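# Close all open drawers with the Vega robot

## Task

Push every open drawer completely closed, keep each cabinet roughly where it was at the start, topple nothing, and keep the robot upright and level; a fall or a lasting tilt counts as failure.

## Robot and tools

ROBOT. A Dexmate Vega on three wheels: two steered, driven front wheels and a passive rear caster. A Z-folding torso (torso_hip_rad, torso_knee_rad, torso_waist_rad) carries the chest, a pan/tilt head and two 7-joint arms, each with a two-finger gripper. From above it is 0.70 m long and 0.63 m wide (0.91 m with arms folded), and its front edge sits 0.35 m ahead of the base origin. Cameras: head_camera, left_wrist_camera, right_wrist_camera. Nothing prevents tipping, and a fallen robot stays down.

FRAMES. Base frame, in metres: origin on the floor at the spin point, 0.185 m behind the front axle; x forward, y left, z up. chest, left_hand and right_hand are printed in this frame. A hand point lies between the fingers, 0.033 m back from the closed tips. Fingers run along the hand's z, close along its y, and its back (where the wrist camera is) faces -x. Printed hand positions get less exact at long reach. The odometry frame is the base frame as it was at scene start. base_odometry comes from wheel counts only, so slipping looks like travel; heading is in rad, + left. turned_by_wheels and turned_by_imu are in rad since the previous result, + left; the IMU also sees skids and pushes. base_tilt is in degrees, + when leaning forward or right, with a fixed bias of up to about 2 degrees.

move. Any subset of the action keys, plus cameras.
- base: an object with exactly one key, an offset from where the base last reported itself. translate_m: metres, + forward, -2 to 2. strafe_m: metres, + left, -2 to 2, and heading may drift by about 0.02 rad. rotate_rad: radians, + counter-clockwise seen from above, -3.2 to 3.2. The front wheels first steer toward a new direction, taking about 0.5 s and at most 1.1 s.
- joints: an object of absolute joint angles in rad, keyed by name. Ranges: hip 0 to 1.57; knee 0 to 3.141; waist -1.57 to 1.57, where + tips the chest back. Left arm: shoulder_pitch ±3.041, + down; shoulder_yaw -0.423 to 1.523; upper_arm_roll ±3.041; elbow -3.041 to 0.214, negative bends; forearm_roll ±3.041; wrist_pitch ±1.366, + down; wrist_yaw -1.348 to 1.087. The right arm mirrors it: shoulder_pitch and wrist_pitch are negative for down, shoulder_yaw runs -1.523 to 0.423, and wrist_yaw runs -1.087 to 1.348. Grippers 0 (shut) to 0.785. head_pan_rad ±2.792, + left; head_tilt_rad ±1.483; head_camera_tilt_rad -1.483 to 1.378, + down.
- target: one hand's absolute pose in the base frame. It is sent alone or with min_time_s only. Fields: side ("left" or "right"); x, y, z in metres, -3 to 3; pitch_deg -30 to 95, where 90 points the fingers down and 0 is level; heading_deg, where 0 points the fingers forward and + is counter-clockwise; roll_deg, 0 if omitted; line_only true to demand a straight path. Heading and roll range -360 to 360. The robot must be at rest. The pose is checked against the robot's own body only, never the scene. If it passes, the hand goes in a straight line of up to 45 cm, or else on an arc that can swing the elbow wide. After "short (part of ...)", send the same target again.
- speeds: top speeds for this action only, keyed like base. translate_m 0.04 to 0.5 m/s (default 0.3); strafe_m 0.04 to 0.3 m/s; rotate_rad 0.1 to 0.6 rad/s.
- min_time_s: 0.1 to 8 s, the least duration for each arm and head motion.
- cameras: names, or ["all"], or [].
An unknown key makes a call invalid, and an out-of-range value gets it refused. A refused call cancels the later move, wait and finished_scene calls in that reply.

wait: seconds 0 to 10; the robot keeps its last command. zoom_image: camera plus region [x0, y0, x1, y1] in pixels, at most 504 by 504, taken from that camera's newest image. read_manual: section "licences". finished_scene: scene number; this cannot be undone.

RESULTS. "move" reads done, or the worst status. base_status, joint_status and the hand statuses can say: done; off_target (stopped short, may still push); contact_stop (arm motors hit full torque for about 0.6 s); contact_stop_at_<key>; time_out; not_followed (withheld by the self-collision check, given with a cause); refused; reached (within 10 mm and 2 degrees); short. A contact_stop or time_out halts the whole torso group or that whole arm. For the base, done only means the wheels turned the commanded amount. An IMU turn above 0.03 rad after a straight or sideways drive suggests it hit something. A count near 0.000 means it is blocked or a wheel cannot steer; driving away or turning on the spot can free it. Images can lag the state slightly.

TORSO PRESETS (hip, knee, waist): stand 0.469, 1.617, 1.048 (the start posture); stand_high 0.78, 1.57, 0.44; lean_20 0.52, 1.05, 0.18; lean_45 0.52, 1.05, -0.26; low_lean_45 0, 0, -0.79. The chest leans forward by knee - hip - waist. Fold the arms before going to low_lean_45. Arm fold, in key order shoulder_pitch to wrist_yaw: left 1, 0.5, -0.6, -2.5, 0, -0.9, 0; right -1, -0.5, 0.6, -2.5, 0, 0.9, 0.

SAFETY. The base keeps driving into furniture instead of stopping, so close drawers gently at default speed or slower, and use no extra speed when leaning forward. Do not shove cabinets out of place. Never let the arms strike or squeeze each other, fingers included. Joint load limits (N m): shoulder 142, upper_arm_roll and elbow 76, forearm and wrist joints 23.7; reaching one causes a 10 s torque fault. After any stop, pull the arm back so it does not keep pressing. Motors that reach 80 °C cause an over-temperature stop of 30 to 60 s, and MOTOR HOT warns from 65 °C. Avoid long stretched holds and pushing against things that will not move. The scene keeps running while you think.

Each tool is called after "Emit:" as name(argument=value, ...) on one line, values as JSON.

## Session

Emit:
move(cameras=["all"])

Emit:
move(joints={"head_pan_rad": 1.1, "head_camera_tilt_rad": 0.3}, cameras=["head_camera"])

Emit:
move(joints={"head_pan_rad": 2.2, "head_camera_tilt_rad": 0.3}, cameras=["head_camera"])

Emit:
move(joints={"head_pan_rad": -1.1, "head_camera_tilt_rad": 0.3}, cameras=["head_camera"])

Emit:
move(joints={"head_pan_rad": -2.2, "head_camera_tilt_rad": 0.3}, cameras=["head_camera"])

Scene clock: 0.00 s.
Joint torques (N m): no reading
Motor temperatures (°C): left_arm=[27 30 30 30 34 38 35] | right_arm=[30 28 29 31 34 35 35]
base_odometry: x=+0.000 y=+0.000 heading=+0.000
turned_by_wheels: +0.000
turned_by_imu: +0.000
base_tilt: forward=+0.6 right=+0.0
base_status: not commanded
joint_positions: torso_hip_rad=+0.469 torso_knee_rad=+1.617 torso_waist_rad=+1.048 left_shoulder_pitch_rad=+2.211 left_shoulder_yaw_rad=-0.012 left_upper_arm_roll_rad=-0.018 left_elbow_rad=-1.096 left_forearm_roll_rad=+0.000 left_wrist_pitch_rad=-0.486 left_wrist_yaw_rad=+0.003 left_gripper_rad=+0.005 right_shoulder_pitch_rad=-2.205 right_shoulder_yaw_rad=+0.017 right_upper_arm_roll_rad=+0.000 right_elbow_rad=-1.113 right_forearm_roll_rad=+0.002 right_wrist_pitch_rad=+0.507 right_wrist_yaw_rad=+0.015 right_gripper_rad=+0.005 head_pan_rad=+0.000 head_tilt_rad=+0.000 head_camera_tilt_rad=+0.000
joint_status: not commanded
chest: x=-0.0111 y=+0.0000 z=+1.4155 quat_wxyz=(+0.999, +0.000, +0.050, +0.000) (m; base frame)
left_hand: x=+0.1612 y=+0.2371 z=+0.6182 quat_wxyz=(+0.408, -0.010, +0.913, +0.007) pitch_deg=+41.8 heading_deg=+1.6 roll_deg=+0.4 back=up (m; base frame)
right_hand: x=+0.1801 y=-0.2179 z=+0.6316 quat_wxyz=(+0.429, +0.006, +0.903, +0.010) pitch_deg=+39.2 heading_deg=+1.0 roll_deg=+1.7 back=up (m; base frame)
pictures: head_camera, left_wrist_camera, right_wrist_camera
Images, in order (width x height): head_camera 896x560, left_wrist_camera 672x420, right_wrist_camera 672x420.

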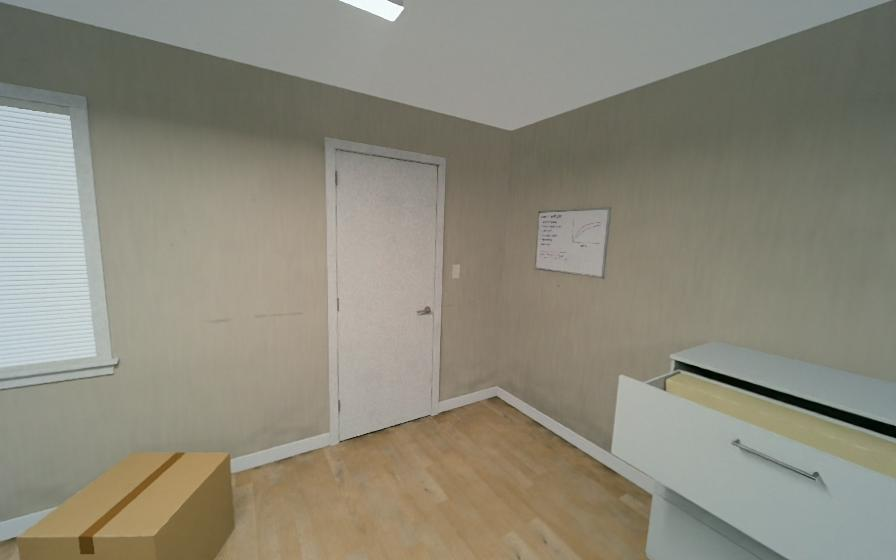

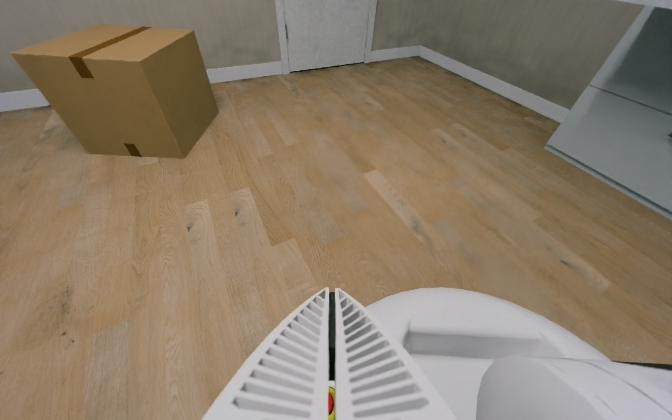

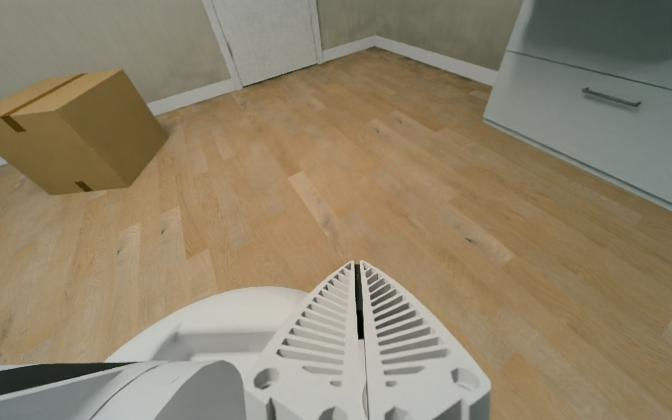

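Scene clock: 1.40 s.
Joint torques (N m): left_arm=[5.39 2.72 -0.66 -5.32 0.39 -3.01 0.19] | right_arm=[-3.5 0.57 -0.87 -3.74 -0.05 1.64 0.33]
move: done
base_odometry: x=+0.000 y=+0.000 heading=+0.000
turned_by_wheels: +0.000
turned_by_imu: +0.000
base_tilt: forward=+0.6 right=-0.1
base_status: not commanded
joint_positions: torso_hip_rad=+0.469 torso_knee_rad=+1.617 torso_waist_rad=+1.048 left_shoulder_pitch_rad=+2.211 left_shoulder_yaw_rad=-0.012 left_upper_arm_roll_rad=-0.018 left_elbow_rad=-1.096 left_forearm_roll_rad=+0.000 left_wrist_pitch_rad=-0.486 left_wrist_yaw_rad=+0.003 left_gripper_rad=+0.005 right_shoulder_pitch_rad=-2.205 right_shoulder_yaw_rad=+0.017 right_upper_arm_roll_rad=+0.000 right_elbow_rad=-1.113 right_forearm_roll_rad=+0.002 right_wrist_pitch_rad=+0.507 right_wrist_yaw_rad=+0.015 right_gripper_rad=+0.005 head_pan_rad=+1.100 head_tilt_rad=+0.000 head_camera_tilt_rad=+0.300
joint_status: all done
chest: x=-0.0111 y=+0.0000 z=+1.4155 quat_wxyz=(+0.999, +0.000, +0.050, +0.000) (m; base frame)
left_hand: x=+0.1612 y=+0.2371 z=+0.6182 quat_wxyz=(+0.408, -0.010, +0.913, +0.007) pitch_deg=+41.8 heading_deg=+1.6 roll_deg=+0.4 back=up (m; base frame)
right_hand: x=+0.1801 y=-0.2179 z=+0.6316 quat_wxyz=(+0.429, +0.006, +0.903, +0.010) pitch_deg=+39.2 heading_deg=+1.0 roll_deg=+1.7 back=up (m; base frame)
pictures: head_camera
Images, in order (width x height): head_camera 896x560.

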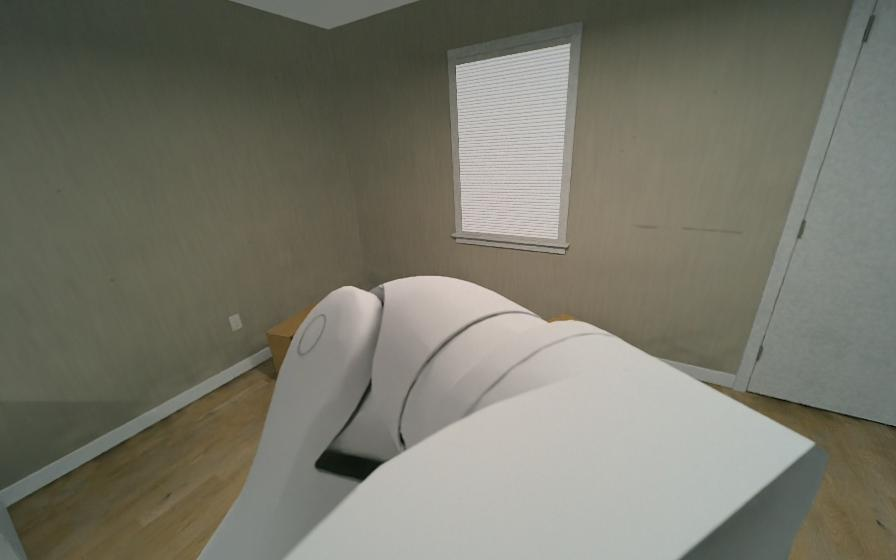

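Scene clock: 2.80 s.
Joint torques (N m): left_arm=[3.49 1.63 -0.91 -6.17 0.48 -0.79 0.33] | right_arm=[-3.23 0.81 -0.79 -4.21 0.02 1.69 0.04]
move: done
base_odometry: x=+0.000 y=+0.000 heading=+0.000
turned_by_wheels: +0.000
turned_by_imu: +0.000
base_tilt: forward=+0.6 right=+0.0
base_status: not commanded
joint_positions: torso_hip_rad=+0.469 torso_knee_rad=+1.617 torso_waist_rad=+1.048 left_shoulder_pitch_rad=+2.211 left_shoulder_yaw_rad=-0.012 left_upper_arm_roll_rad=-0.018 left_elbow_rad=-1.096 left_forearm_roll_rad=+0.000 left_wrist_pitch_rad=-0.486 left_wrist_yaw_rad=+0.003 left_gripper_rad=+0.005 right_shoulder_pitch_rad=-2.205 right_shoulder_yaw_rad=+0.017 right_upper_arm_roll_rad=+0.000 right_elbow_rad=-1.113 right_forearm_roll_rad=+0.002 right_wrist_pitch_rad=+0.507 right_wrist_yaw_rad=+0.015 right_gripper_rad=+0.005 head_pan_rad=+2.200 head_tilt_rad=+0.000 head_camera_tilt_rad=+0.300
joint_status: all done
chest: x=-0.0111 y=+0.0000 z=+1.4155 quat_wxyz=(+0.999, +0.000, +0.050, +0.000) (m; base frame)
left_hand: x=+0.1612 y=+0.2371 z=+0.6182 quat_wxyz=(+0.408, -0.010, +0.913, +0.007) pitch_deg=+41.8 heading_deg=+1.6 roll_deg=+0.4 back=up (m; base frame)
right_hand: x=+0.1801 y=-0.2179 z=+0.6316 quat_wxyz=(+0.429, +0.006, +0.903, +0.010) pitch_deg=+39.2 heading_deg=+1.0 roll_deg=+1.7 back=up (m; base frame)
pictures: head_camera
Images, in order (width x height): head_camera 896x560.

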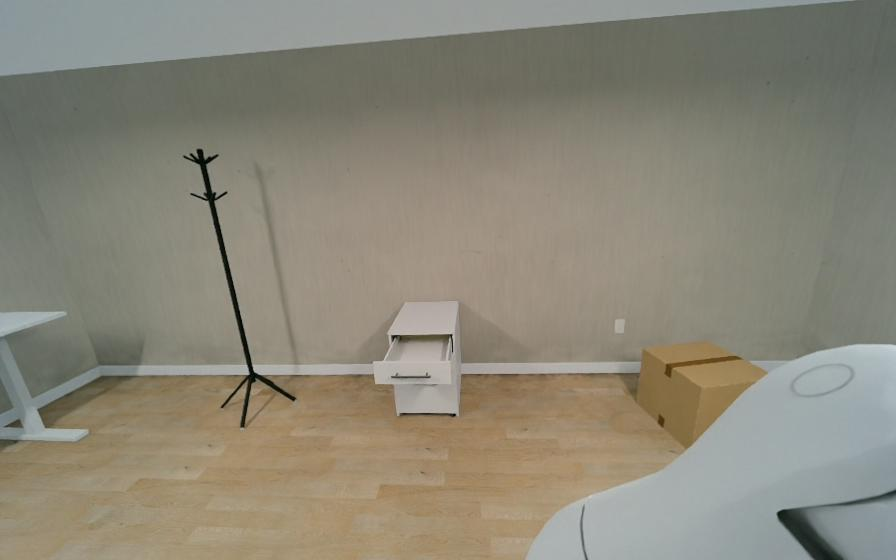

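Scene clock: 5.67 s.
Joint torques (N m): left_arm=[4.02 -1.47 -0.39 -5.49 0.18 -0.82 0.44] | right_arm=[-3.1 0.49 -0.73 -3.99 -0.09 2.12 0.01]
move: done
base_odometry: x=+0.000 y=+0.000 heading=+0.000
turned_by_wheels: +0.000
turned_by_imu: +0.000
base_tilt: forward=+0.7 right=-0.1
base_status: not commanded
joint_positions: torso_hip_rad=+0.469 torso_knee_rad=+1.617 torso_waist_rad=+1.048 left_shoulder_pitch_rad=+2.211 left_shoulder_yaw_rad=-0.012 left_upper_arm_roll_rad=-0.018 left_elbow_rad=-1.096 left_forearm_roll_rad=+0.000 left_wrist_pitch_rad=-0.486 left_wrist_yaw_rad=+0.003 left_gripper_rad=+0.005 right_shoulder_pitch_rad=-2.205 right_shoulder_yaw_rad=+0.017 right_upper_arm_roll_rad=+0.000 right_elbow_rad=-1.113 right_forearm_roll_rad=+0.002 right_wrist_pitch_rad=+0.507 right_wrist_yaw_rad=+0.015 right_gripper_rad=+0.005 head_pan_rad=-1.100 head_tilt_rad=+0.000 head_camera_tilt_rad=+0.300
joint_status: all done
chest: x=-0.0111 y=+0.0000 z=+1.4155 quat_wxyz=(+0.999, +0.000, +0.050, +0.000) (m; base frame)
left_hand: x=+0.1612 y=+0.2371 z=+0.6182 quat_wxyz=(+0.408, -0.010, +0.913, +0.007) pitch_deg=+41.8 heading_deg=+1.6 roll_deg=+0.4 back=up (m; base frame)
right_hand: x=+0.1801 y=-0.2179 z=+0.6316 quat_wxyz=(+0.429, +0.006, +0.903, +0.010) pitch_deg=+39.2 heading_deg=+1.0 roll_deg=+1.7 back=up (m; base frame)
pictures: head_camera
Images, in order (width x height): head_camera 896x560.

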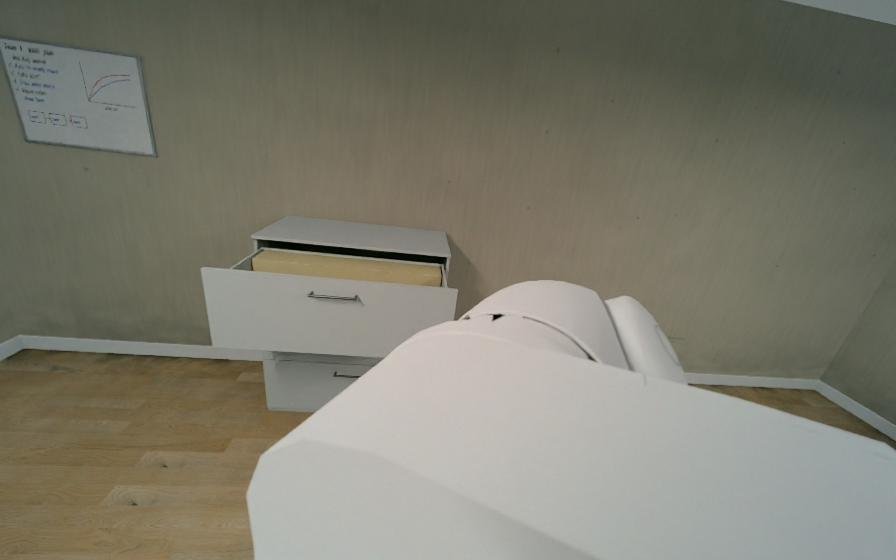

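Scene clock: 7.07 s.
Joint torques (N m): left_arm=[7.35 -1.41 -0.88 -4.51 0.7 -2.19 0.14] | right_arm=[-3 -0.09 -0.75 -3.8 -0.01 1.63 0.14]
move: done
base_odometry: x=+0.000 y=+0.000 heading=+0.000
turned_by_wheels: +0.000
turned_by_imu: +0.000
base_tilt: forward=+0.7 right=-0.1
base_status: not commanded
joint_positions: torso_hip_rad=+0.469 torso_knee_rad=+1.617 torso_waist_rad=+1.048 left_shoulder_pitch_rad=+2.211 left_shoulder_yaw_rad=-0.012 left_upper_arm_roll_rad=-0.018 left_elbow_rad=-1.096 left_forearm_roll_rad=+0.000 left_wrist_pitch_rad=-0.486 left_wrist_yaw_rad=+0.003 left_gripper_rad=+0.005 right_shoulder_pitch_rad=-2.205 right_shoulder_yaw_rad=+0.017 right_upper_arm_roll_rad=+0.000 right_elbow_rad=-1.113 right_forearm_roll_rad=+0.002 right_wrist_pitch_rad=+0.507 right_wrist_yaw_rad=+0.015 right_gripper_rad=+0.005 head_pan_rad=-2.200 head_tilt_rad=+0.000 head_camera_tilt_rad=+0.300
joint_status: all done
chest: x=-0.0111 y=+0.0000 z=+1.4155 quat_wxyz=(+0.999, +0.000, +0.050, +0.000) (m; base frame)
left_hand: x=+0.1612 y=+0.2371 z=+0.6182 quat_wxyz=(+0.408, -0.010, +0.913, +0.007) pitch_deg=+41.8 heading_deg=+1.6 roll_deg=+0.4 back=up (m; base frame)
right_hand: x=+0.1801 y=-0.2179 z=+0.6316 quat_wxyz=(+0.429, +0.006, +0.903, +0.010) pitch_deg=+39.2 heading_deg=+1.0 roll_deg=+1.7 back=up (m; base frame)
pictures: head_camera
Images, in order (width x height): head_camera 896x560.

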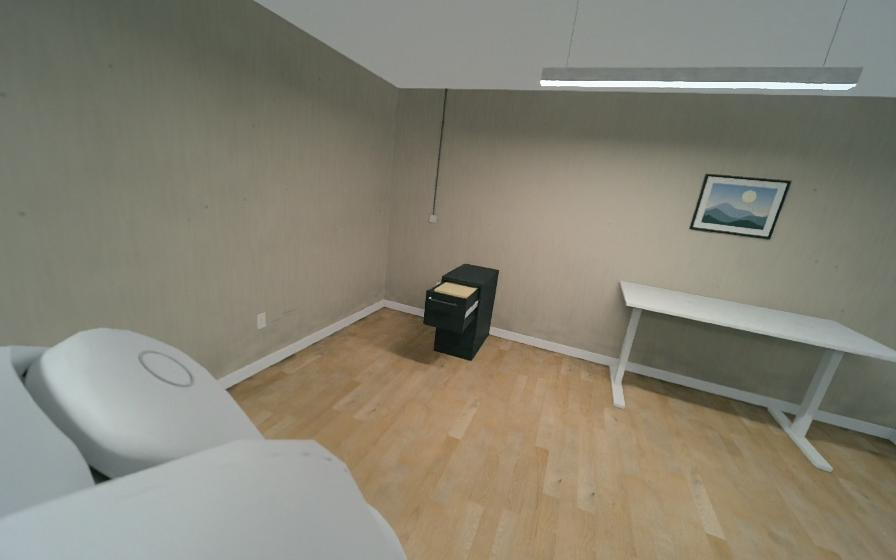

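Emit:
move(base={"rotate_rad": -0.99}, joints={"torso_hip_rad": 0.0, "torso_knee_rad": 0.3, "torso_waist_rad": -0.2, "left_shoulder_pitch_rad": 1.017, "left_shoulder_yaw_rad": -0.043, "left_upper_arm_roll_rad": 0.069, "left_elbow_rad": -2.236, "left_forearm_roll_rad": 0.047, "left_wrist_pitch_rad": 0.809, "left_wrist_yaw_rad": 0.041, "right_shoulder_pitch_rad": -1.8, "right_shoulder_yaw_rad": 0.0, "right_upper_arm_roll_rad": 0.0, "right_elbow_rad": -1.4, "right_forearm_roll_rad": 0.0, "right_wrist_pitch_rad": 0.9, "right_wrist_yaw_rad": 0.0, "head_pan_rad": 0.0, "head_camera_tilt_rad": -0.1}, cameras=["head_camera", "left_wrist_camera"])

Scene clock: 35.70 s.
Joint torques (N m): left_arm=[-13.42 -3.27 4.2 -13.34 -0.02 -0.85 -0.2] | right_arm=[5.38 -1.56 1.96 -9.54 -0.42 2.95 -0.09]
move: done
base_odometry: x=+0.001 y=+0.000 heading=-0.991
turned_by_wheels: -0.991
turned_by_imu: -0.971
base_tilt: forward=+0.7 right=-0.1
base_status: done
joint_positions: torso_hip_rad=+0.000 torso_knee_rad=+0.300 torso_waist_rad=-0.200 left_shoulder_pitch_rad=+1.021 left_shoulder_yaw_rad=-0.043 left_upper_arm_roll_rad=+0.069 left_elbow_rad=-2.232 left_forearm_roll_rad=+0.047 left_wrist_pitch_rad=+0.805 left_wrist_yaw_rad=+0.041 left_gripper_rad=+0.005 right_shoulder_pitch_rad=-1.800 right_shoulder_yaw_rad=+0.000 right_upper_arm_roll_rad=+0.000 right_elbow_rad=-1.400 right_forearm_roll_rad=+0.000 right_wrist_pitch_rad=+0.900 right_wrist_yaw_rad=+0.000 right_gripper_rad=+0.005 head_pan_rad=+0.000 head_tilt_rad=+0.000 head_camera_tilt_rad=-0.100
joint_status: all done
chest: x=-0.0375 y=+0.0000 z=+1.0177 quat_wxyz=(+0.969, +0.000, +0.247, +0.000) (m; base frame)
left_hand: x=+0.6496 y=+0.2004 z=+0.8159 quat_wxyz=(+0.674, +0.000, +0.739, +0.000) pitch_deg=+5.3 heading_deg=+0.0 roll_deg=+0.0 back=up (m; base frame)
right_hand: x=+0.3145 y=-0.2293 z=+0.5025 quat_wxyz=(+0.707, +0.000, +0.708, +0.000) pitch_deg=+0.1 heading_deg=+0.0 roll_deg=+0.0 back=up (m; base frame)
pictures: head_camera, left_wrist_camera
Images, in order (width x height): head_camera 896x560, left_wrist_camera 672x420.

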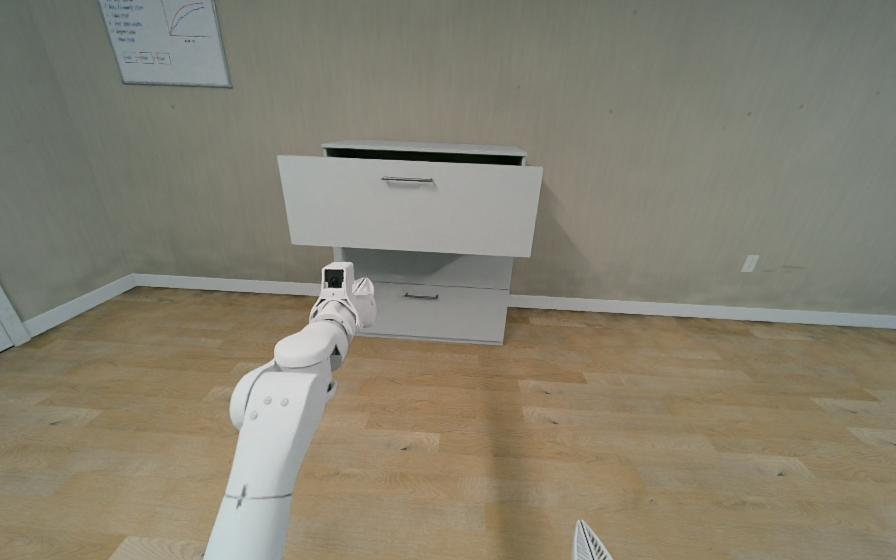

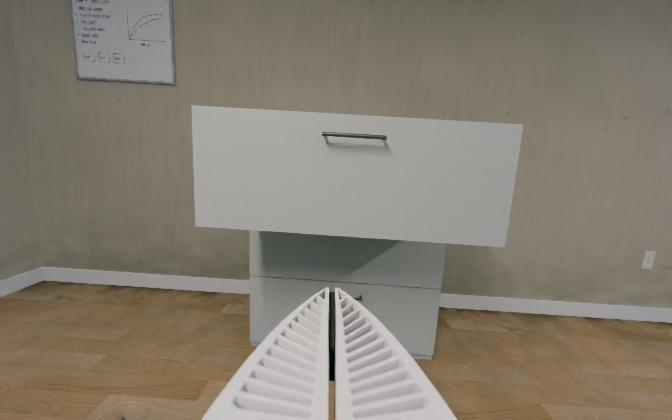

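Emit:
move(base={"rotate_rad": -0.06})

Emit:
move(base={"translate_m": 0.75}, speeds={"translate_m": 0.2}, cameras=["head_camera", "left_wrist_camera"])

Scene clock: 44.97 s.
Joint torques (N m): left_arm=[-13.79 -3.09 4.43 -11.96 0.4 -2.36 0.1] | right_arm=[4.45 -1.26 1.62 -8.31 -0.36 2.73 -0.04]
move: done
base_odometry: x=+0.001 y=+0.000 heading=-1.051
turned_by_wheels: -0.060
turned_by_imu: -0.058
base_tilt: forward=+0.6 right=-0.1
base_status: done
joint_positions: torso_hip_rad=+0.000 torso_knee_rad=+0.300 torso_waist_rad=-0.200 left_shoulder_pitch_rad=+1.017 left_shoulder_yaw_rad=-0.043 left_upper_arm_roll_rad=+0.069 left_elbow_rad=-2.236 left_forearm_roll_rad=+0.047 left_wrist_pitch_rad=+0.809 left_wrist_yaw_rad=+0.041 left_gripper_rad=+0.005 right_shoulder_pitch_rad=-1.800 right_shoulder_yaw_rad=+0.000 right_upper_arm_roll_rad=+0.000 right_elbow_rad=-1.400 right_forearm_roll_rad=+0.000 right_wrist_pitch_rad=+0.900 right_wrist_yaw_rad=+0.000 right_gripper_rad=+0.005 head_pan_rad=+0.000 head_tilt_rad=+0.000 head_camera_tilt_rad=-0.100
joint_status: not commanded
chest: x=-0.0375 y=+0.0000 z=+1.0177 quat_wxyz=(+0.969, +0.000, +0.247, +0.000) (m; base frame)
left_hand: x=+0.6498 y=+0.2003 z=+0.8190 quat_wxyz=(+0.675, +0.000, +0.738, +0.000) pitch_deg=+5.1 heading_deg=+0.0 roll_deg=+0.0 back=up (m; base frame)
right_hand: x=+0.3146 y=-0.2293 z=+0.5026 quat_wxyz=(+0.707, +0.000, +0.707, +0.000) pitch_deg=+0.1 heading_deg=+0.0 roll_deg=+0.0 back=up (m; base frame)
pictures: none

Scene clock: 50.20 s.
Joint torques (N m): left_arm=[-13.67 -0.22 2.01 -13.49 0.24 -2.18 -0.02] | right_arm=[3.27 -1.06 2.09 -8.63 -0.4 2.75 -0.03]
move: done
base_odometry: x=+0.375 y=-0.650 heading=-1.052
turned_by_wheels: +0.000
turned_by_imu: +0.001
base_tilt: forward=+0.7 right=-0.1
base_status: done
joint_positions: torso_hip_rad=+0.000 torso_knee_rad=+0.300 torso_waist_rad=-0.200 left_shoulder_pitch_rad=+1.017 left_shoulder_yaw_rad=-0.043 left_upper_arm_roll_rad=+0.069 left_elbow_rad=-2.236 left_forearm_roll_rad=+0.047 left_wrist_pitch_rad=+0.809 left_wrist_yaw_rad=+0.041 left_gripper_rad=+0.005 right_shoulder_pitch_rad=-1.800 right_shoulder_yaw_rad=+0.000 right_upper_arm_roll_rad=+0.000 right_elbow_rad=-1.400 right_forearm_roll_rad=+0.000 right_wrist_pitch_rad=+0.900 right_wrist_yaw_rad=+0.000 right_gripper_rad=+0.005 head_pan_rad=+0.000 head_tilt_rad=+0.000 head_camera_tilt_rad=-0.100
joint_status: not commanded
chest: x=-0.0375 y=+0.0000 z=+1.0177 quat_wxyz=(+0.969, +0.000, +0.247, +0.000) (m; base frame)
left_hand: x=+0.6498 y=+0.2003 z=+0.8189 quat_wxyz=(+0.675, +0.000, +0.738, +0.000) pitch_deg=+5.1 heading_deg=+0.0 roll_deg=+0.0 back=up (m; base frame)
right_hand: x=+0.3146 y=-0.2293 z=+0.5025 quat_wxyz=(+0.707, +0.000, +0.707, +0.000) pitch_deg=+0.1 heading_deg=+0.0 roll_deg=+0.0 back=up (m; base frame)
pictures: head_camera, left_wrist_camera
Images, in order (width x height): head_camera 896x560, left_wrist_camera 672x420.

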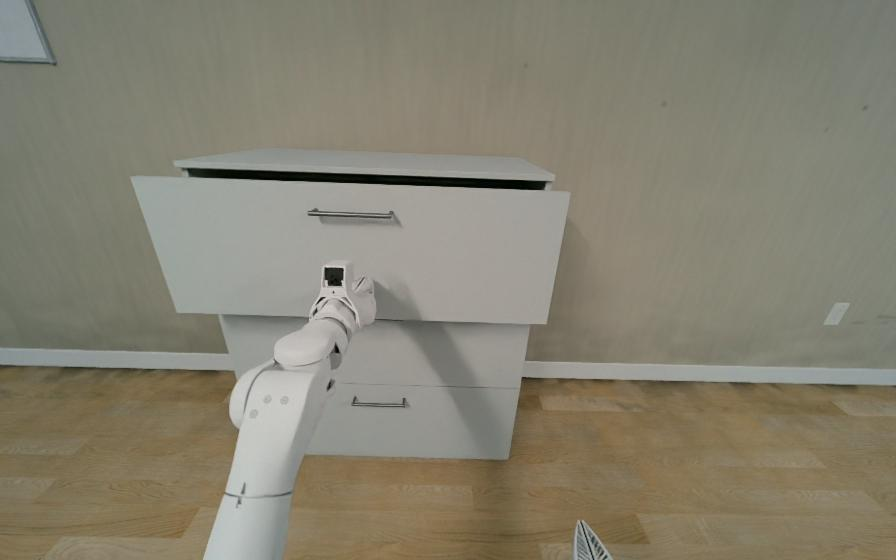

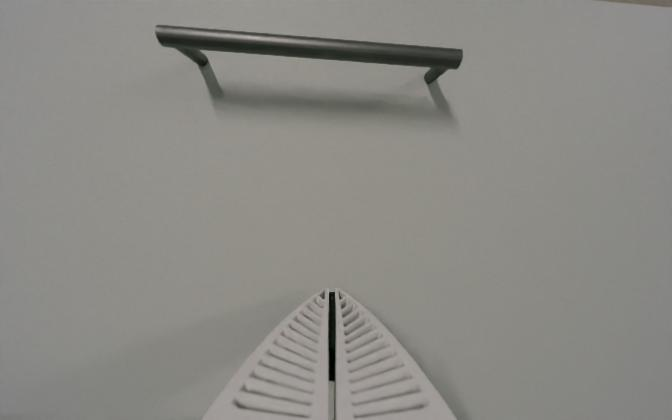

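Emit:
move(base={"translate_m": 0.125}, speeds={"translate_m": 0.12}, cameras=["head_camera", "left_wrist_camera"])

Scene clock: 57.83 s.
Joint torques (N m): left_arm=[-13.51 -2.88 3.39 -10.87 0.54 -1.57 -0.3] | right_arm=[3.12 -1.46 1.92 -8.38 -0.39 2.33 -0.06]
move: done
base_odometry: x=+0.438 y=-0.758 heading=-1.052
turned_by_wheels: +0.000
turned_by_imu: +0.000
base_tilt: forward=+0.6 right=+0.0
base_status: done
joint_positions: torso_hip_rad=+0.000 torso_knee_rad=+0.300 torso_waist_rad=-0.200 left_shoulder_pitch_rad=+1.017 left_shoulder_yaw_rad=-0.043 left_upper_arm_roll_rad=+0.069 left_elbow_rad=-2.236 left_forearm_roll_rad=+0.047 left_wrist_pitch_rad=+0.809 left_wrist_yaw_rad=+0.041 left_gripper_rad=+0.005 right_shoulder_pitch_rad=-1.800 right_shoulder_yaw_rad=+0.000 right_upper_arm_roll_rad=+0.000 right_elbow_rad=-1.400 right_forearm_roll_rad=+0.000 right_wrist_pitch_rad=+0.900 right_wrist_yaw_rad=+0.000 right_gripper_rad=+0.005 head_pan_rad=+0.000 head_tilt_rad=+0.000 head_camera_tilt_rad=-0.100
joint_status: not commanded
chest: x=-0.0375 y=+0.0000 z=+1.0177 quat_wxyz=(+0.969, +0.000, +0.247, +0.000) (m; base frame)
left_hand: x=+0.6498 y=+0.2003 z=+0.8189 quat_wxyz=(+0.675, +0.000, +0.738, +0.000) pitch_deg=+5.1 heading_deg=+0.0 roll_deg=+0.0 back=up (m; base frame)
right_hand: x=+0.3146 y=-0.2293 z=+0.5026 quat_wxyz=(+0.707, +0.000, +0.707, +0.000) pitch_deg=+0.1 heading_deg=+0.0 roll_deg=+0.0 back=up (m; base frame)
pictures: head_camera, left_wrist_camera
Images, in order (width x height): head_camera 896x560, left_wrist_camera 672x420.

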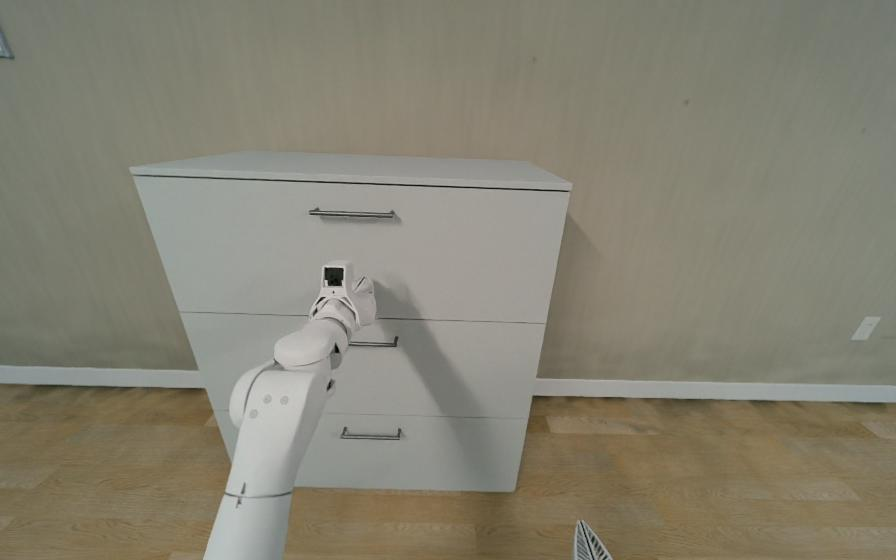

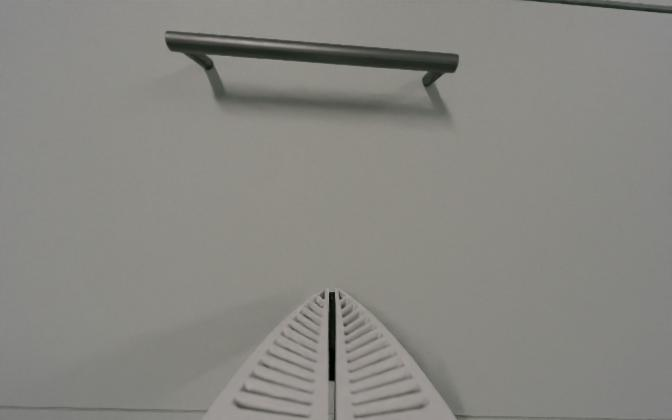

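Emit:
move(base={"translate_m": 0.025}, speeds={"translate_m": 0.08}, cameras=["head_camera", "left_wrist_camera"])

Scene clock: 63.20 s.
Joint torques (N m): left_arm=[-12.73 -1.91 3.88 -12.65 -0.29 -2.46 -0.34] | right_arm=[3.26 -1.13 1.75 -7.85 -0.36 2.24 -0.06]
move: done
base_odometry: x=+0.450 y=-0.780 heading=-1.052
turned_by_wheels: +0.000
turned_by_imu: +0.001
base_tilt: forward=+0.7 right=-0.1
base_status: done
joint_positions: torso_hip_rad=+0.000 torso_knee_rad=+0.300 torso_waist_rad=-0.200 left_shoulder_pitch_rad=+1.017 left_shoulder_yaw_rad=-0.043 left_upper_arm_roll_rad=+0.069 left_elbow_rad=-2.236 left_forearm_roll_rad=+0.047 left_wrist_pitch_rad=+0.809 left_wrist_yaw_rad=+0.041 left_gripper_rad=+0.005 right_shoulder_pitch_rad=-1.800 right_shoulder_yaw_rad=+0.000 right_upper_arm_roll_rad=+0.000 right_elbow_rad=-1.400 right_forearm_roll_rad=+0.000 right_wrist_pitch_rad=+0.900 right_wrist_yaw_rad=+0.000 right_gripper_rad=+0.005 head_pan_rad=+0.000 head_tilt_rad=+0.000 head_camera_tilt_rad=-0.100
joint_status: not commanded
chest: x=-0.0375 y=+0.0000 z=+1.0177 quat_wxyz=(+0.969, +0.000, +0.247, +0.000) (m; base frame)
left_hand: x=+0.6498 y=+0.2003 z=+0.8189 quat_wxyz=(+0.675, +0.000, +0.738, +0.000) pitch_deg=+5.1 heading_deg=+0.0 roll_deg=+0.0 back=up (m; base frame)
right_hand: x=+0.3146 y=-0.2293 z=+0.5026 quat_wxyz=(+0.707, +0.000, +0.707, +0.000) pitch_deg=+0.1 heading_deg=+0.0 roll_deg=+0.0 back=up (m; base frame)
pictures: head_camera, left_wrist_camera
Images, in order (width x height): head_camera 896x560, left_wrist_camera 672x420.

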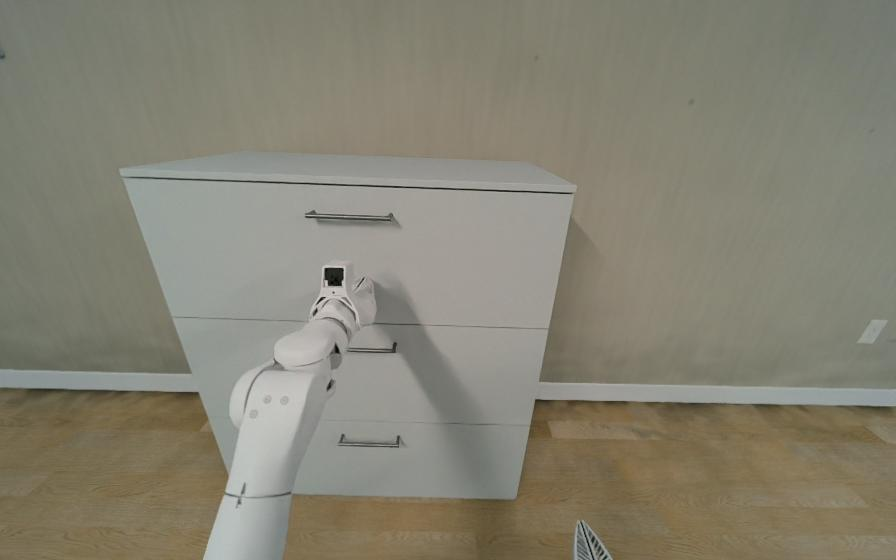

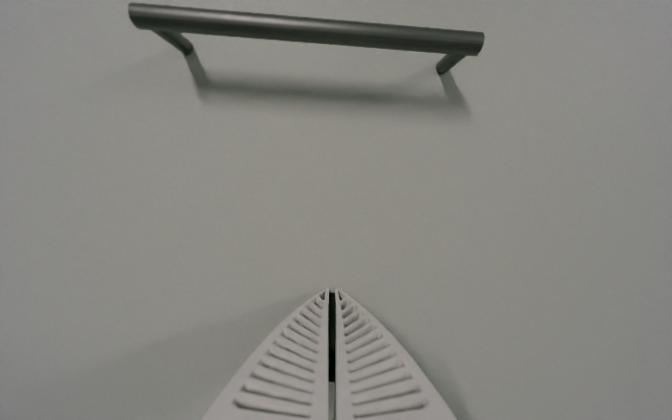

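Emit:
move(base={"translate_m": 0.03}, speeds={"translate_m": 0.08}, cameras=["left_wrist_camera"])

Scene clock: 68.20 s.
Joint torques (N m): left_arm=[-27.83 -2.06 0.8 -4.52 0.29 -8.16 0.13] | right_arm=[4.8 -0.54 1.87 -8.78 -0.35 2.53 -0.03]
move: done
base_odometry: x=+0.465 y=-0.806 heading=-1.052
turned_by_wheels: +0.000
turned_by_imu: +0.002
base_tilt: forward=+0.6 right=-0.1
base_status: done
joint_positions: torso_hip_rad=+0.000 torso_knee_rad=+0.300 torso_waist_rad=-0.200 left_shoulder_pitch_rad=+1.018 left_shoulder_yaw_rad=-0.043 left_upper_arm_roll_rad=+0.069 left_elbow_rad=-2.236 left_forearm_roll_rad=+0.047 left_wrist_pitch_rad=+0.811 left_wrist_yaw_rad=+0.041 left_gripper_rad=+0.005 right_shoulder_pitch_rad=-1.800 right_shoulder_yaw_rad=+0.000 right_upper_arm_roll_rad=+0.000 right_elbow_rad=-1.400 right_forearm_roll_rad=+0.000 right_wrist_pitch_rad=+0.900 right_wrist_yaw_rad=+0.000 right_gripper_rad=+0.005 head_pan_rad=+0.000 head_tilt_rad=+0.000 head_camera_tilt_rad=-0.100
joint_status: not commanded
chest: x=-0.0380 y=+0.0000 z=+1.0177 quat_wxyz=(+0.969, +0.000, +0.247, +0.000) (m; base frame)
left_hand: x=+0.6492 y=+0.2003 z=+0.8185 quat_wxyz=(+0.675, +0.000, +0.738, +0.000) pitch_deg=+5.2 heading_deg=+0.0 roll_deg=+0.0 back=up (m; base frame)
right_hand: x=+0.3145 y=-0.2293 z=+0.5028 quat_wxyz=(+0.707, +0.000, +0.707, +0.000) pitch_deg=+0.0 heading_deg=+0.0 roll_deg=+0.0 back=up (m; base frame)
pictures: left_wrist_camera
Images, in order (width x height): left_wrist_camera 672x420.

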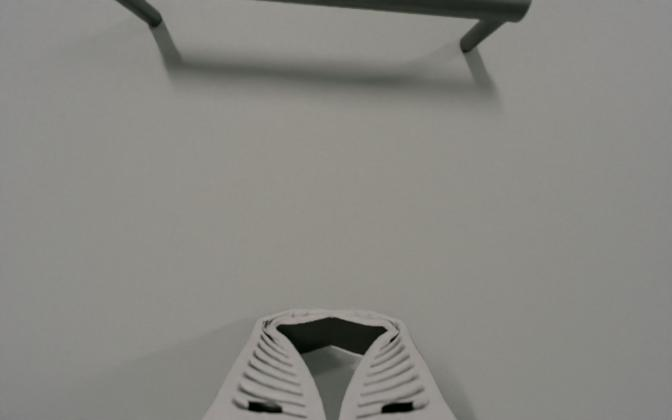

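Emit:
move(base={"translate_m": -0.3})

Emit:
move(base={"rotate_rad": -1.53}, joints={"left_shoulder_pitch_rad": 0.997, "left_shoulder_yaw_rad": 0.0, "left_upper_arm_roll_rad": 0.0, "left_elbow_rad": -1.435, "left_forearm_roll_rad": 0.0, "left_wrist_pitch_rad": 0.068, "left_wrist_yaw_rad": 0.0}, cameras=["head_camera"])

Emit:
move(base={"translate_m": 1.35}, speeds={"translate_m": 0.5}, cameras=["head_camera", "left_wrist_camera"])

Scene clock: 102.23 s.
Joint torques (N m): left_arm=[-12.86 -2.28 3.51 -12.21 0 -2.44 -0.21] | right_arm=[3.15 -1.64 2.13 -8.56 -0.38 2.59 -0.06]
Motor temperatures (°C): left_arm=[31 30 30 31 34 43 35] | right_arm=[30 28 29 32 34 36 35]
move: done
base_odometry: x=+0.316 y=-0.545 heading=-1.052
turned_by_wheels: +0.000
turned_by_imu: +0.000
base_tilt: forward=+0.7 right=-0.1
base_status: done
joint_positions: torso_hip_rad=+0.000 torso_knee_rad=+0.300 torso_waist_rad=-0.200 left_shoulder_pitch_rad=+1.017 left_shoulder_yaw_rad=-0.043 left_upper_arm_roll_rad=+0.069 left_elbow_rad=-2.236 left_forearm_roll_rad=+0.047 left_wrist_pitch_rad=+0.809 left_wrist_yaw_rad=+0.041 left_gripper_rad=+0.005 right_shoulder_pitch_rad=-1.800 right_shoulder_yaw_rad=+0.000 right_upper_arm_roll_rad=+0.000 right_elbow_rad=-1.400 right_forearm_roll_rad=+0.000 right_wrist_pitch_rad=+0.900 right_wrist_yaw_rad=+0.000 right_gripper_rad=+0.005 head_pan_rad=+0.000 head_tilt_rad=+0.000 head_camera_tilt_rad=-0.100
joint_status: not commanded
chest: x=-0.0375 y=+0.0000 z=+1.0177 quat_wxyz=(+0.969, +0.000, +0.247, +0.000) (m; base frame)
left_hand: x=+0.6498 y=+0.2003 z=+0.8190 quat_wxyz=(+0.675, +0.000, +0.738, +0.000) pitch_deg=+5.1 heading_deg=+0.0 roll_deg=+0.0 back=up (m; base frame)
right_hand: x=+0.3146 y=-0.2293 z=+0.5026 quat_wxyz=(+0.707, +0.000, +0.707, +0.000) pitch_deg=+0.1 heading_deg=+0.0 roll_deg=+0.0 back=up (m; base frame)
pictures: none

Scene clock: 106.63 s.
Joint torques (N m): left_arm=[-15.35 3.17 -0.61 -12.59 -0.32 -3.06 -0.11] | right_arm=[3.76 -0.81 1.64 -8.73 -0.4 2.56 -0.04]
move: done
base_odometry: x=+0.317 y=-0.547 heading=-2.585
turned_by_wheels: -1.532
turned_by_imu: -1.503
base_tilt: forward=+0.6 right=-0.1
base_status: done
joint_positions: torso_hip_rad=+0.000 torso_knee_rad=+0.300 torso_waist_rad=-0.200 left_shoulder_pitch_rad=+0.997 left_shoulder_yaw_rad=+0.000 left_upper_arm_roll_rad=+0.001 left_elbow_rad=-1.441 left_forearm_roll_rad=+0.000 left_wrist_pitch_rad=+0.074 left_wrist_yaw_rad=+0.000 left_gripper_rad=+0.005 right_shoulder_pitch_rad=-1.800 right_shoulder_yaw_rad=+0.000 right_upper_arm_roll_rad=+0.000 right_elbow_rad=-1.400 right_forearm_roll_rad=+0.000 right_wrist_pitch_rad=+0.900 right_wrist_yaw_rad=+0.000 right_gripper_rad=+0.005 head_pan_rad=+0.000 head_tilt_rad=+0.000 head_camera_tilt_rad=-0.100
joint_status: all done
chest: x=-0.0375 y=+0.0000 z=+1.0177 quat_wxyz=(+0.969, +0.000, +0.247, +0.000) (m; base frame)
left_hand: x=+0.6928 y=+0.2287 z=+0.6008 quat_wxyz=(+0.659, +0.000, +0.752, +0.000) pitch_deg=+7.5 heading_deg=+0.0 roll_deg=+0.0 back=up (m; base frame)
right_hand: x=+0.3146 y=-0.2293 z=+0.5026 quat_wxyz=(+0.707, +0.000, +0.707, +0.000) pitch_deg=+0.1 heading_deg=+0.0 roll_deg=+0.0 back=up (m; base frame)
pictures: head_camera
Images, in order (width x height): head_camera 896x560.

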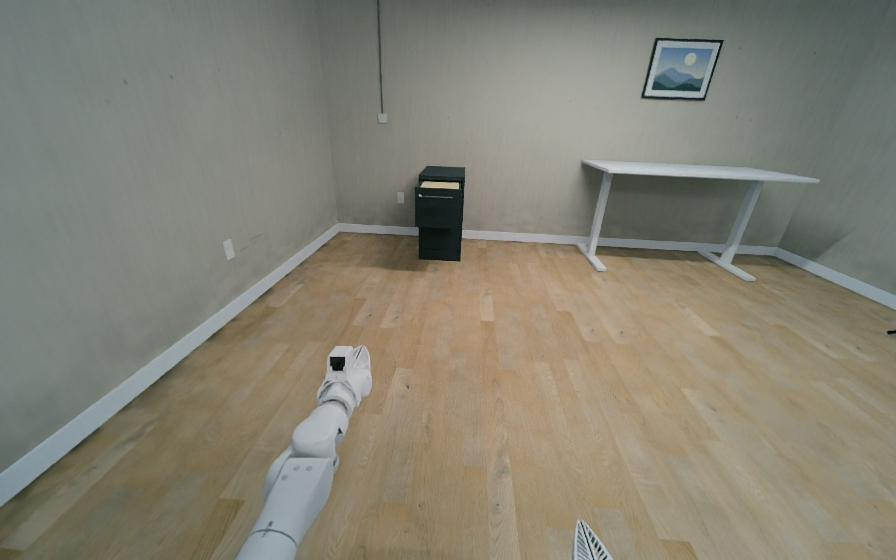

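Scene clock: 111.73 s.
Joint torques (N m): left_arm=[-13.41 -0.03 -1.53 -12.48 0.05 -2.48 0.05] | right_arm=[3.31 -0.68 1.68 -8.69 -0.39 1.81 -0.16]
move: done
base_odometry: x=-0.828 y=-1.263 heading=-2.585
turned_by_wheels: -0.001
turned_by_imu: +0.000
base_tilt: forward=+0.7 right=+0.0
base_status: done
joint_positions: torso_hip_rad=+0.000 torso_knee_rad=+0.300 torso_waist_rad=-0.200 left_shoulder_pitch_rad=+0.997 left_shoulder_yaw_rad=+0.000 left_upper_arm_roll_rad=+0.000 left_elbow_rad=-1.435 left_forearm_roll_rad=+0.000 left_wrist_pitch_rad=+0.068 left_wrist_yaw_rad=+0.000 left_gripper_rad=+0.005 right_shoulder_pitch_rad=-1.800 right_shoulder_yaw_rad=+0.000 right_upper_arm_roll_rad=+0.000 right_elbow_rad=-1.400 right_forearm_roll_rad=+0.000 right_wrist_pitch_rad=+0.900 right_wrist_yaw_rad=+0.000 right_gripper_rad=+0.005 head_pan_rad=+0.000 head_tilt_rad=+0.000 head_camera_tilt_rad=-0.100
joint_status: not commanded
chest: x=-0.0375 y=+0.0000 z=+1.0177 quat_wxyz=(+0.969, +0.000, +0.247, +0.000) (m; base frame)
left_hand: x=+0.6926 y=+0.2291 z=+0.5992 quat_wxyz=(+0.659, +0.000, +0.752, +0.000) pitch_deg=+7.5 heading_deg=+0.0 roll_deg=+0.0 back=up (m; base frame)
right_hand: x=+0.3146 y=-0.2293 z=+0.5026 quat_wxyz=(+0.707, +0.000, +0.707, +0.000) pitch_deg=+0.1 heading_deg=+0.0 roll_deg=+0.0 back=up (m; base frame)
pictures: head_camera, left_wrist_camera
Images, in order (width x height): head_camera 896x560, left_wrist_camera 672x420.

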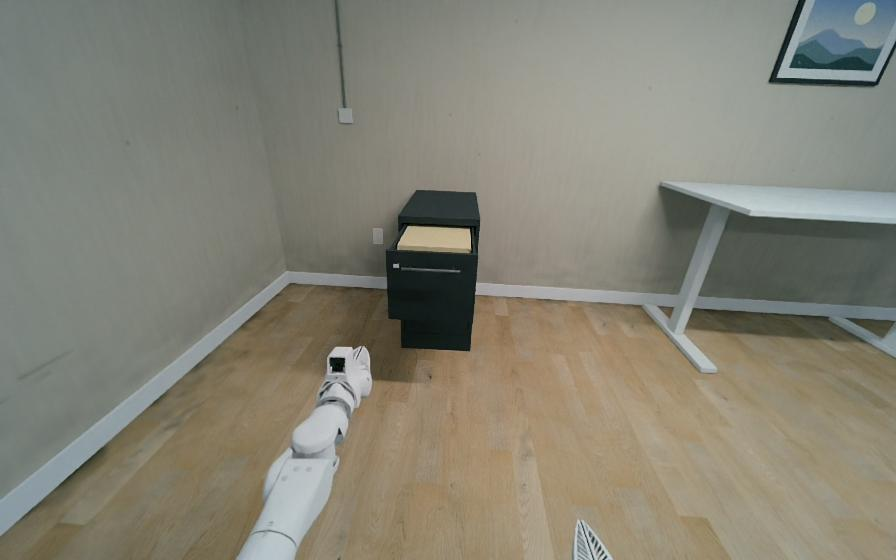

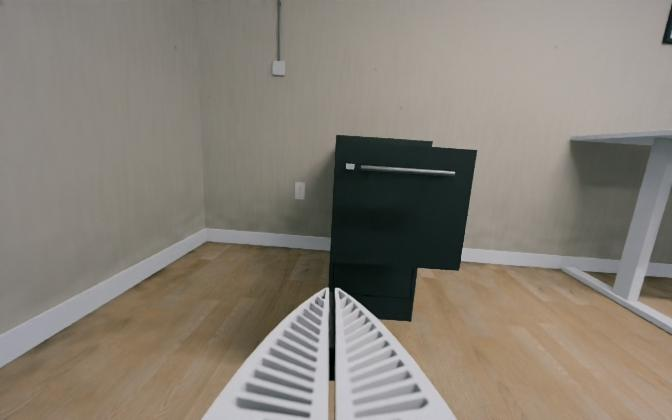

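Emit:
move(base={"strafe_m": -0.16})

Emit:
move(base={"translate_m": 0.68}, speeds={"translate_m": 0.2}, cameras=["head_camera", "left_wrist_camera"])

Scene clock: 132.47 s.
Joint torques (N m): left_arm=[-13.31 2.06 -1.49 -12.2 -0.89 -2.29 -0.49] | right_arm=[4.23 -0.57 1.68 -7.62 -0.3 2.65 -0.17]
move: done
base_odometry: x=-0.912 y=-1.128 heading=-2.588
turned_by_wheels: -0.002
turned_by_imu: -0.003
base_tilt: forward=+0.6 right=-0.1
base_status: done
joint_positions: torso_hip_rad=+0.000 torso_knee_rad=+0.300 torso_waist_rad=-0.200 left_shoulder_pitch_rad=+0.997 left_shoulder_yaw_rad=+0.000 left_upper_arm_roll_rad=+0.000 left_elbow_rad=-1.435 left_forearm_roll_rad=+0.000 left_wrist_pitch_rad=+0.068 left_wrist_yaw_rad=+0.000 left_gripper_rad=+0.005 right_shoulder_pitch_rad=-1.800 right_shoulder_yaw_rad=+0.000 right_upper_arm_roll_rad=+0.000 right_elbow_rad=-1.400 right_forearm_roll_rad=+0.000 right_wrist_pitch_rad=+0.900 right_wrist_yaw_rad=+0.000 right_gripper_rad=+0.005 head_pan_rad=+0.000 head_tilt_rad=+0.000 head_camera_tilt_rad=-0.100
joint_status: not commanded
chest: x=-0.0375 y=+0.0000 z=+1.0177 quat_wxyz=(+0.969, +0.000, +0.247, +0.000) (m; base frame)
left_hand: x=+0.6926 y=+0.2292 z=+0.5992 quat_wxyz=(+0.659, +0.000, +0.752, +0.000) pitch_deg=+7.5 heading_deg=+0.0 roll_deg=+0.0 back=up (m; base frame)
right_hand: x=+0.3146 y=-0.2294 z=+0.5026 quat_wxyz=(+0.707, +0.000, +0.707, +0.000) pitch_deg=+0.1 heading_deg=+0.0 roll_deg=+0.0 back=up (m; base frame)
pictures: none

Scene clock: 137.57 s.
Joint torques (N m): left_arm=[-14.57 3.27 -0.83 -12.06 -0.5 -2.69 -0.53] | right_arm=[3.35 -1.27 1.88 -8.3 -0.28 2.45 0.03]
move: done
base_odometry: x=-1.489 y=-1.487 heading=-2.587
turned_by_wheels: +0.000
turned_by_imu: +0.002
base_tilt: forward=+0.6 right=+0.0
base_status: done
joint_positions: torso_hip_rad=+0.000 torso_knee_rad=+0.300 torso_waist_rad=-0.200 left_shoulder_pitch_rad=+0.997 left_shoulder_yaw_rad=+0.000 left_upper_arm_roll_rad=+0.000 left_elbow_rad=-1.435 left_forearm_roll_rad=+0.000 left_wrist_pitch_rad=+0.068 left_wrist_yaw_rad=+0.000 left_gripper_rad=+0.005 right_shoulder_pitch_rad=-1.800 right_shoulder_yaw_rad=+0.000 right_upper_arm_roll_rad=+0.000 right_elbow_rad=-1.400 right_forearm_roll_rad=+0.000 right_wrist_pitch_rad=+0.900 right_wrist_yaw_rad=+0.000 right_gripper_rad=+0.005 head_pan_rad=+0.000 head_tilt_rad=+0.000 head_camera_tilt_rad=-0.100
joint_status: not commanded
chest: x=-0.0375 y=+0.0000 z=+1.0177 quat_wxyz=(+0.969, +0.000, +0.247, +0.000) (m; base frame)
left_hand: x=+0.6925 y=+0.2292 z=+0.5992 quat_wxyz=(+0.659, +0.000, +0.752, +0.000) pitch_deg=+7.5 heading_deg=+0.0 roll_deg=+0.0 back=up (m; base frame)
right_hand: x=+0.3146 y=-0.2294 z=+0.5026 quat_wxyz=(+0.707, +0.000, +0.707, +0.000) pitch_deg=+0.1 heading_deg=+0.0 roll_deg=+0.0 back=up (m; base frame)
pictures: head_camera, left_wrist_camera
Images, in order (width x height): head_camera 896x560, left_wrist_camera 672x420.

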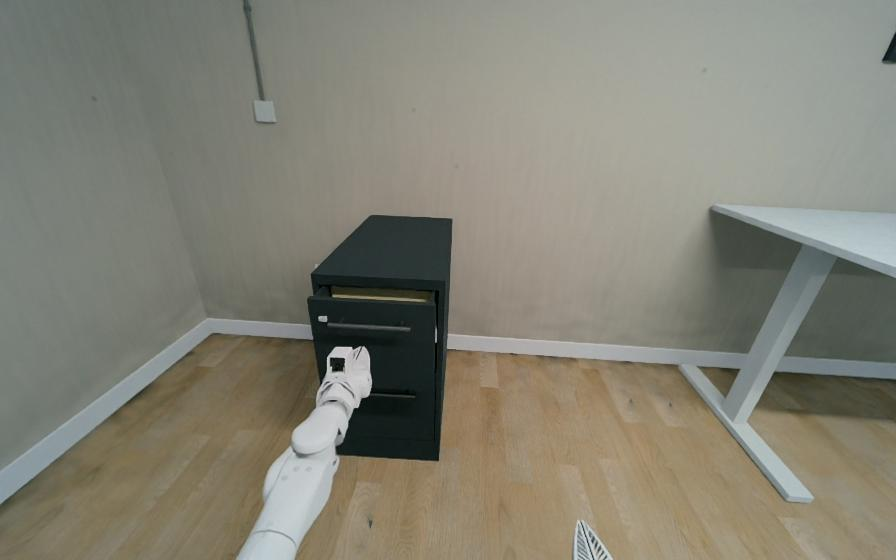

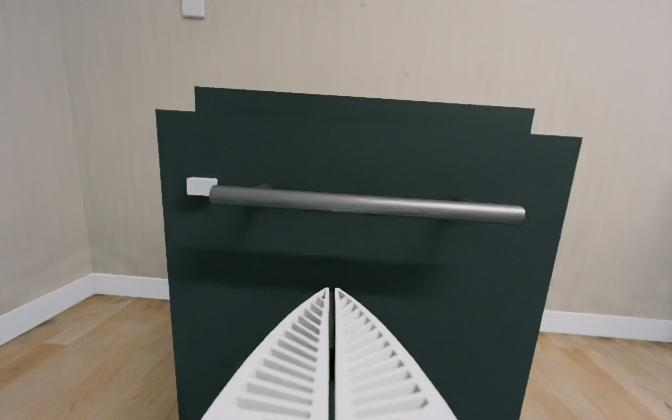

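Emit:
move(base={"translate_m": 0.1}, speeds={"translate_m": 0.12}, cameras=["head_camera", "left_wrist_camera"])

Scene clock: 145.60 s.
Joint torques (N m): left_arm=[-14.35 1.7 1.46 -14.1 0.34 -2.29 0.36] | right_arm=[2.92 0.27 1.51 -8.51 -0.38 2.28 0.09]
move: done
base_odometry: x=-1.574 y=-1.540 heading=-2.587
turned_by_wheels: +0.000
turned_by_imu: +0.001
base_tilt: forward=+0.7 right=-0.1
base_status: done
joint_positions: torso_hip_rad=+0.000 torso_knee_rad=+0.300 torso_waist_rad=-0.200 left_shoulder_pitch_rad=+0.997 left_shoulder_yaw_rad=+0.000 left_upper_arm_roll_rad=+0.000 left_elbow_rad=-1.435 left_forearm_roll_rad=+0.000 left_wrist_pitch_rad=+0.068 left_wrist_yaw_rad=+0.000 left_gripper_rad=+0.005 right_shoulder_pitch_rad=-1.800 right_shoulder_yaw_rad=+0.000 right_upper_arm_roll_rad=+0.000 right_elbow_rad=-1.400 right_forearm_roll_rad=+0.000 right_wrist_pitch_rad=+0.900 right_wrist_yaw_rad=+0.000 right_gripper_rad=+0.005 head_pan_rad=+0.000 head_tilt_rad=+0.000 head_camera_tilt_rad=-0.100
joint_status: not commanded
chest: x=-0.0375 y=+0.0000 z=+1.0177 quat_wxyz=(+0.969, +0.000, +0.247, +0.000) (m; base frame)
left_hand: x=+0.6925 y=+0.2292 z=+0.5992 quat_wxyz=(+0.659, +0.000, +0.752, +0.000) pitch_deg=+7.5 heading_deg=+0.0 roll_deg=+0.0 back=up (m; base frame)
right_hand: x=+0.3146 y=-0.2294 z=+0.5026 quat_wxyz=(+0.707, +0.000, +0.707, +0.000) pitch_deg=+0.1 heading_deg=+0.0 roll_deg=+0.0 back=up (m; base frame)
pictures: head_camera, left_wrist_camera
Images, in order (width x height): head_camera 896x560, left_wrist_camera 672x420.

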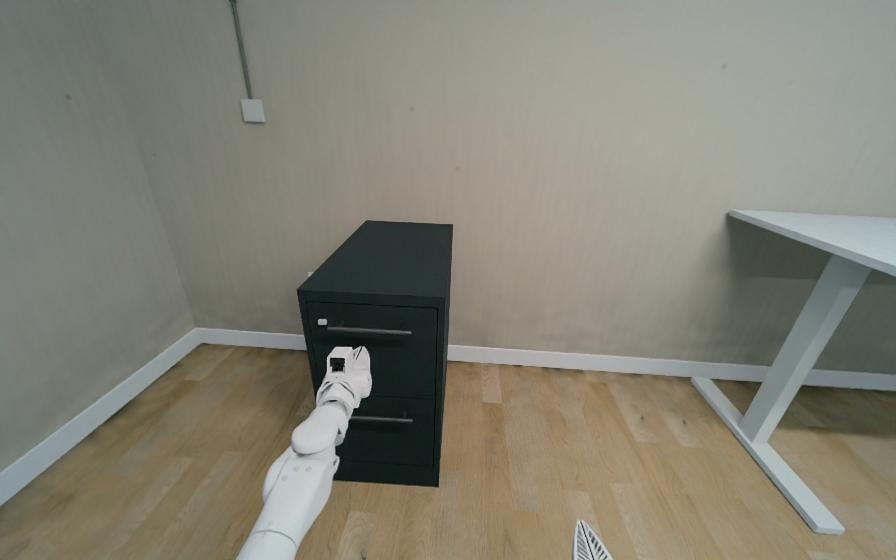

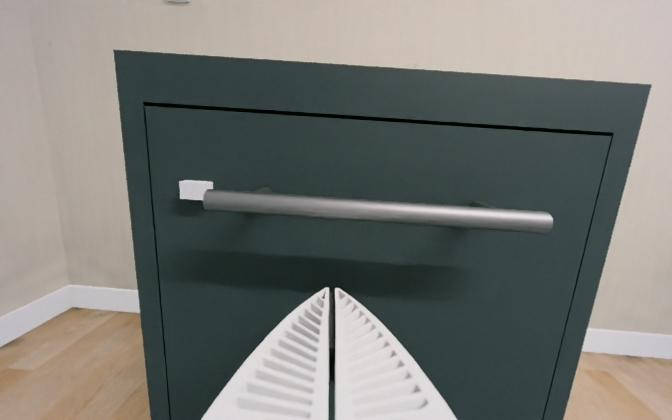

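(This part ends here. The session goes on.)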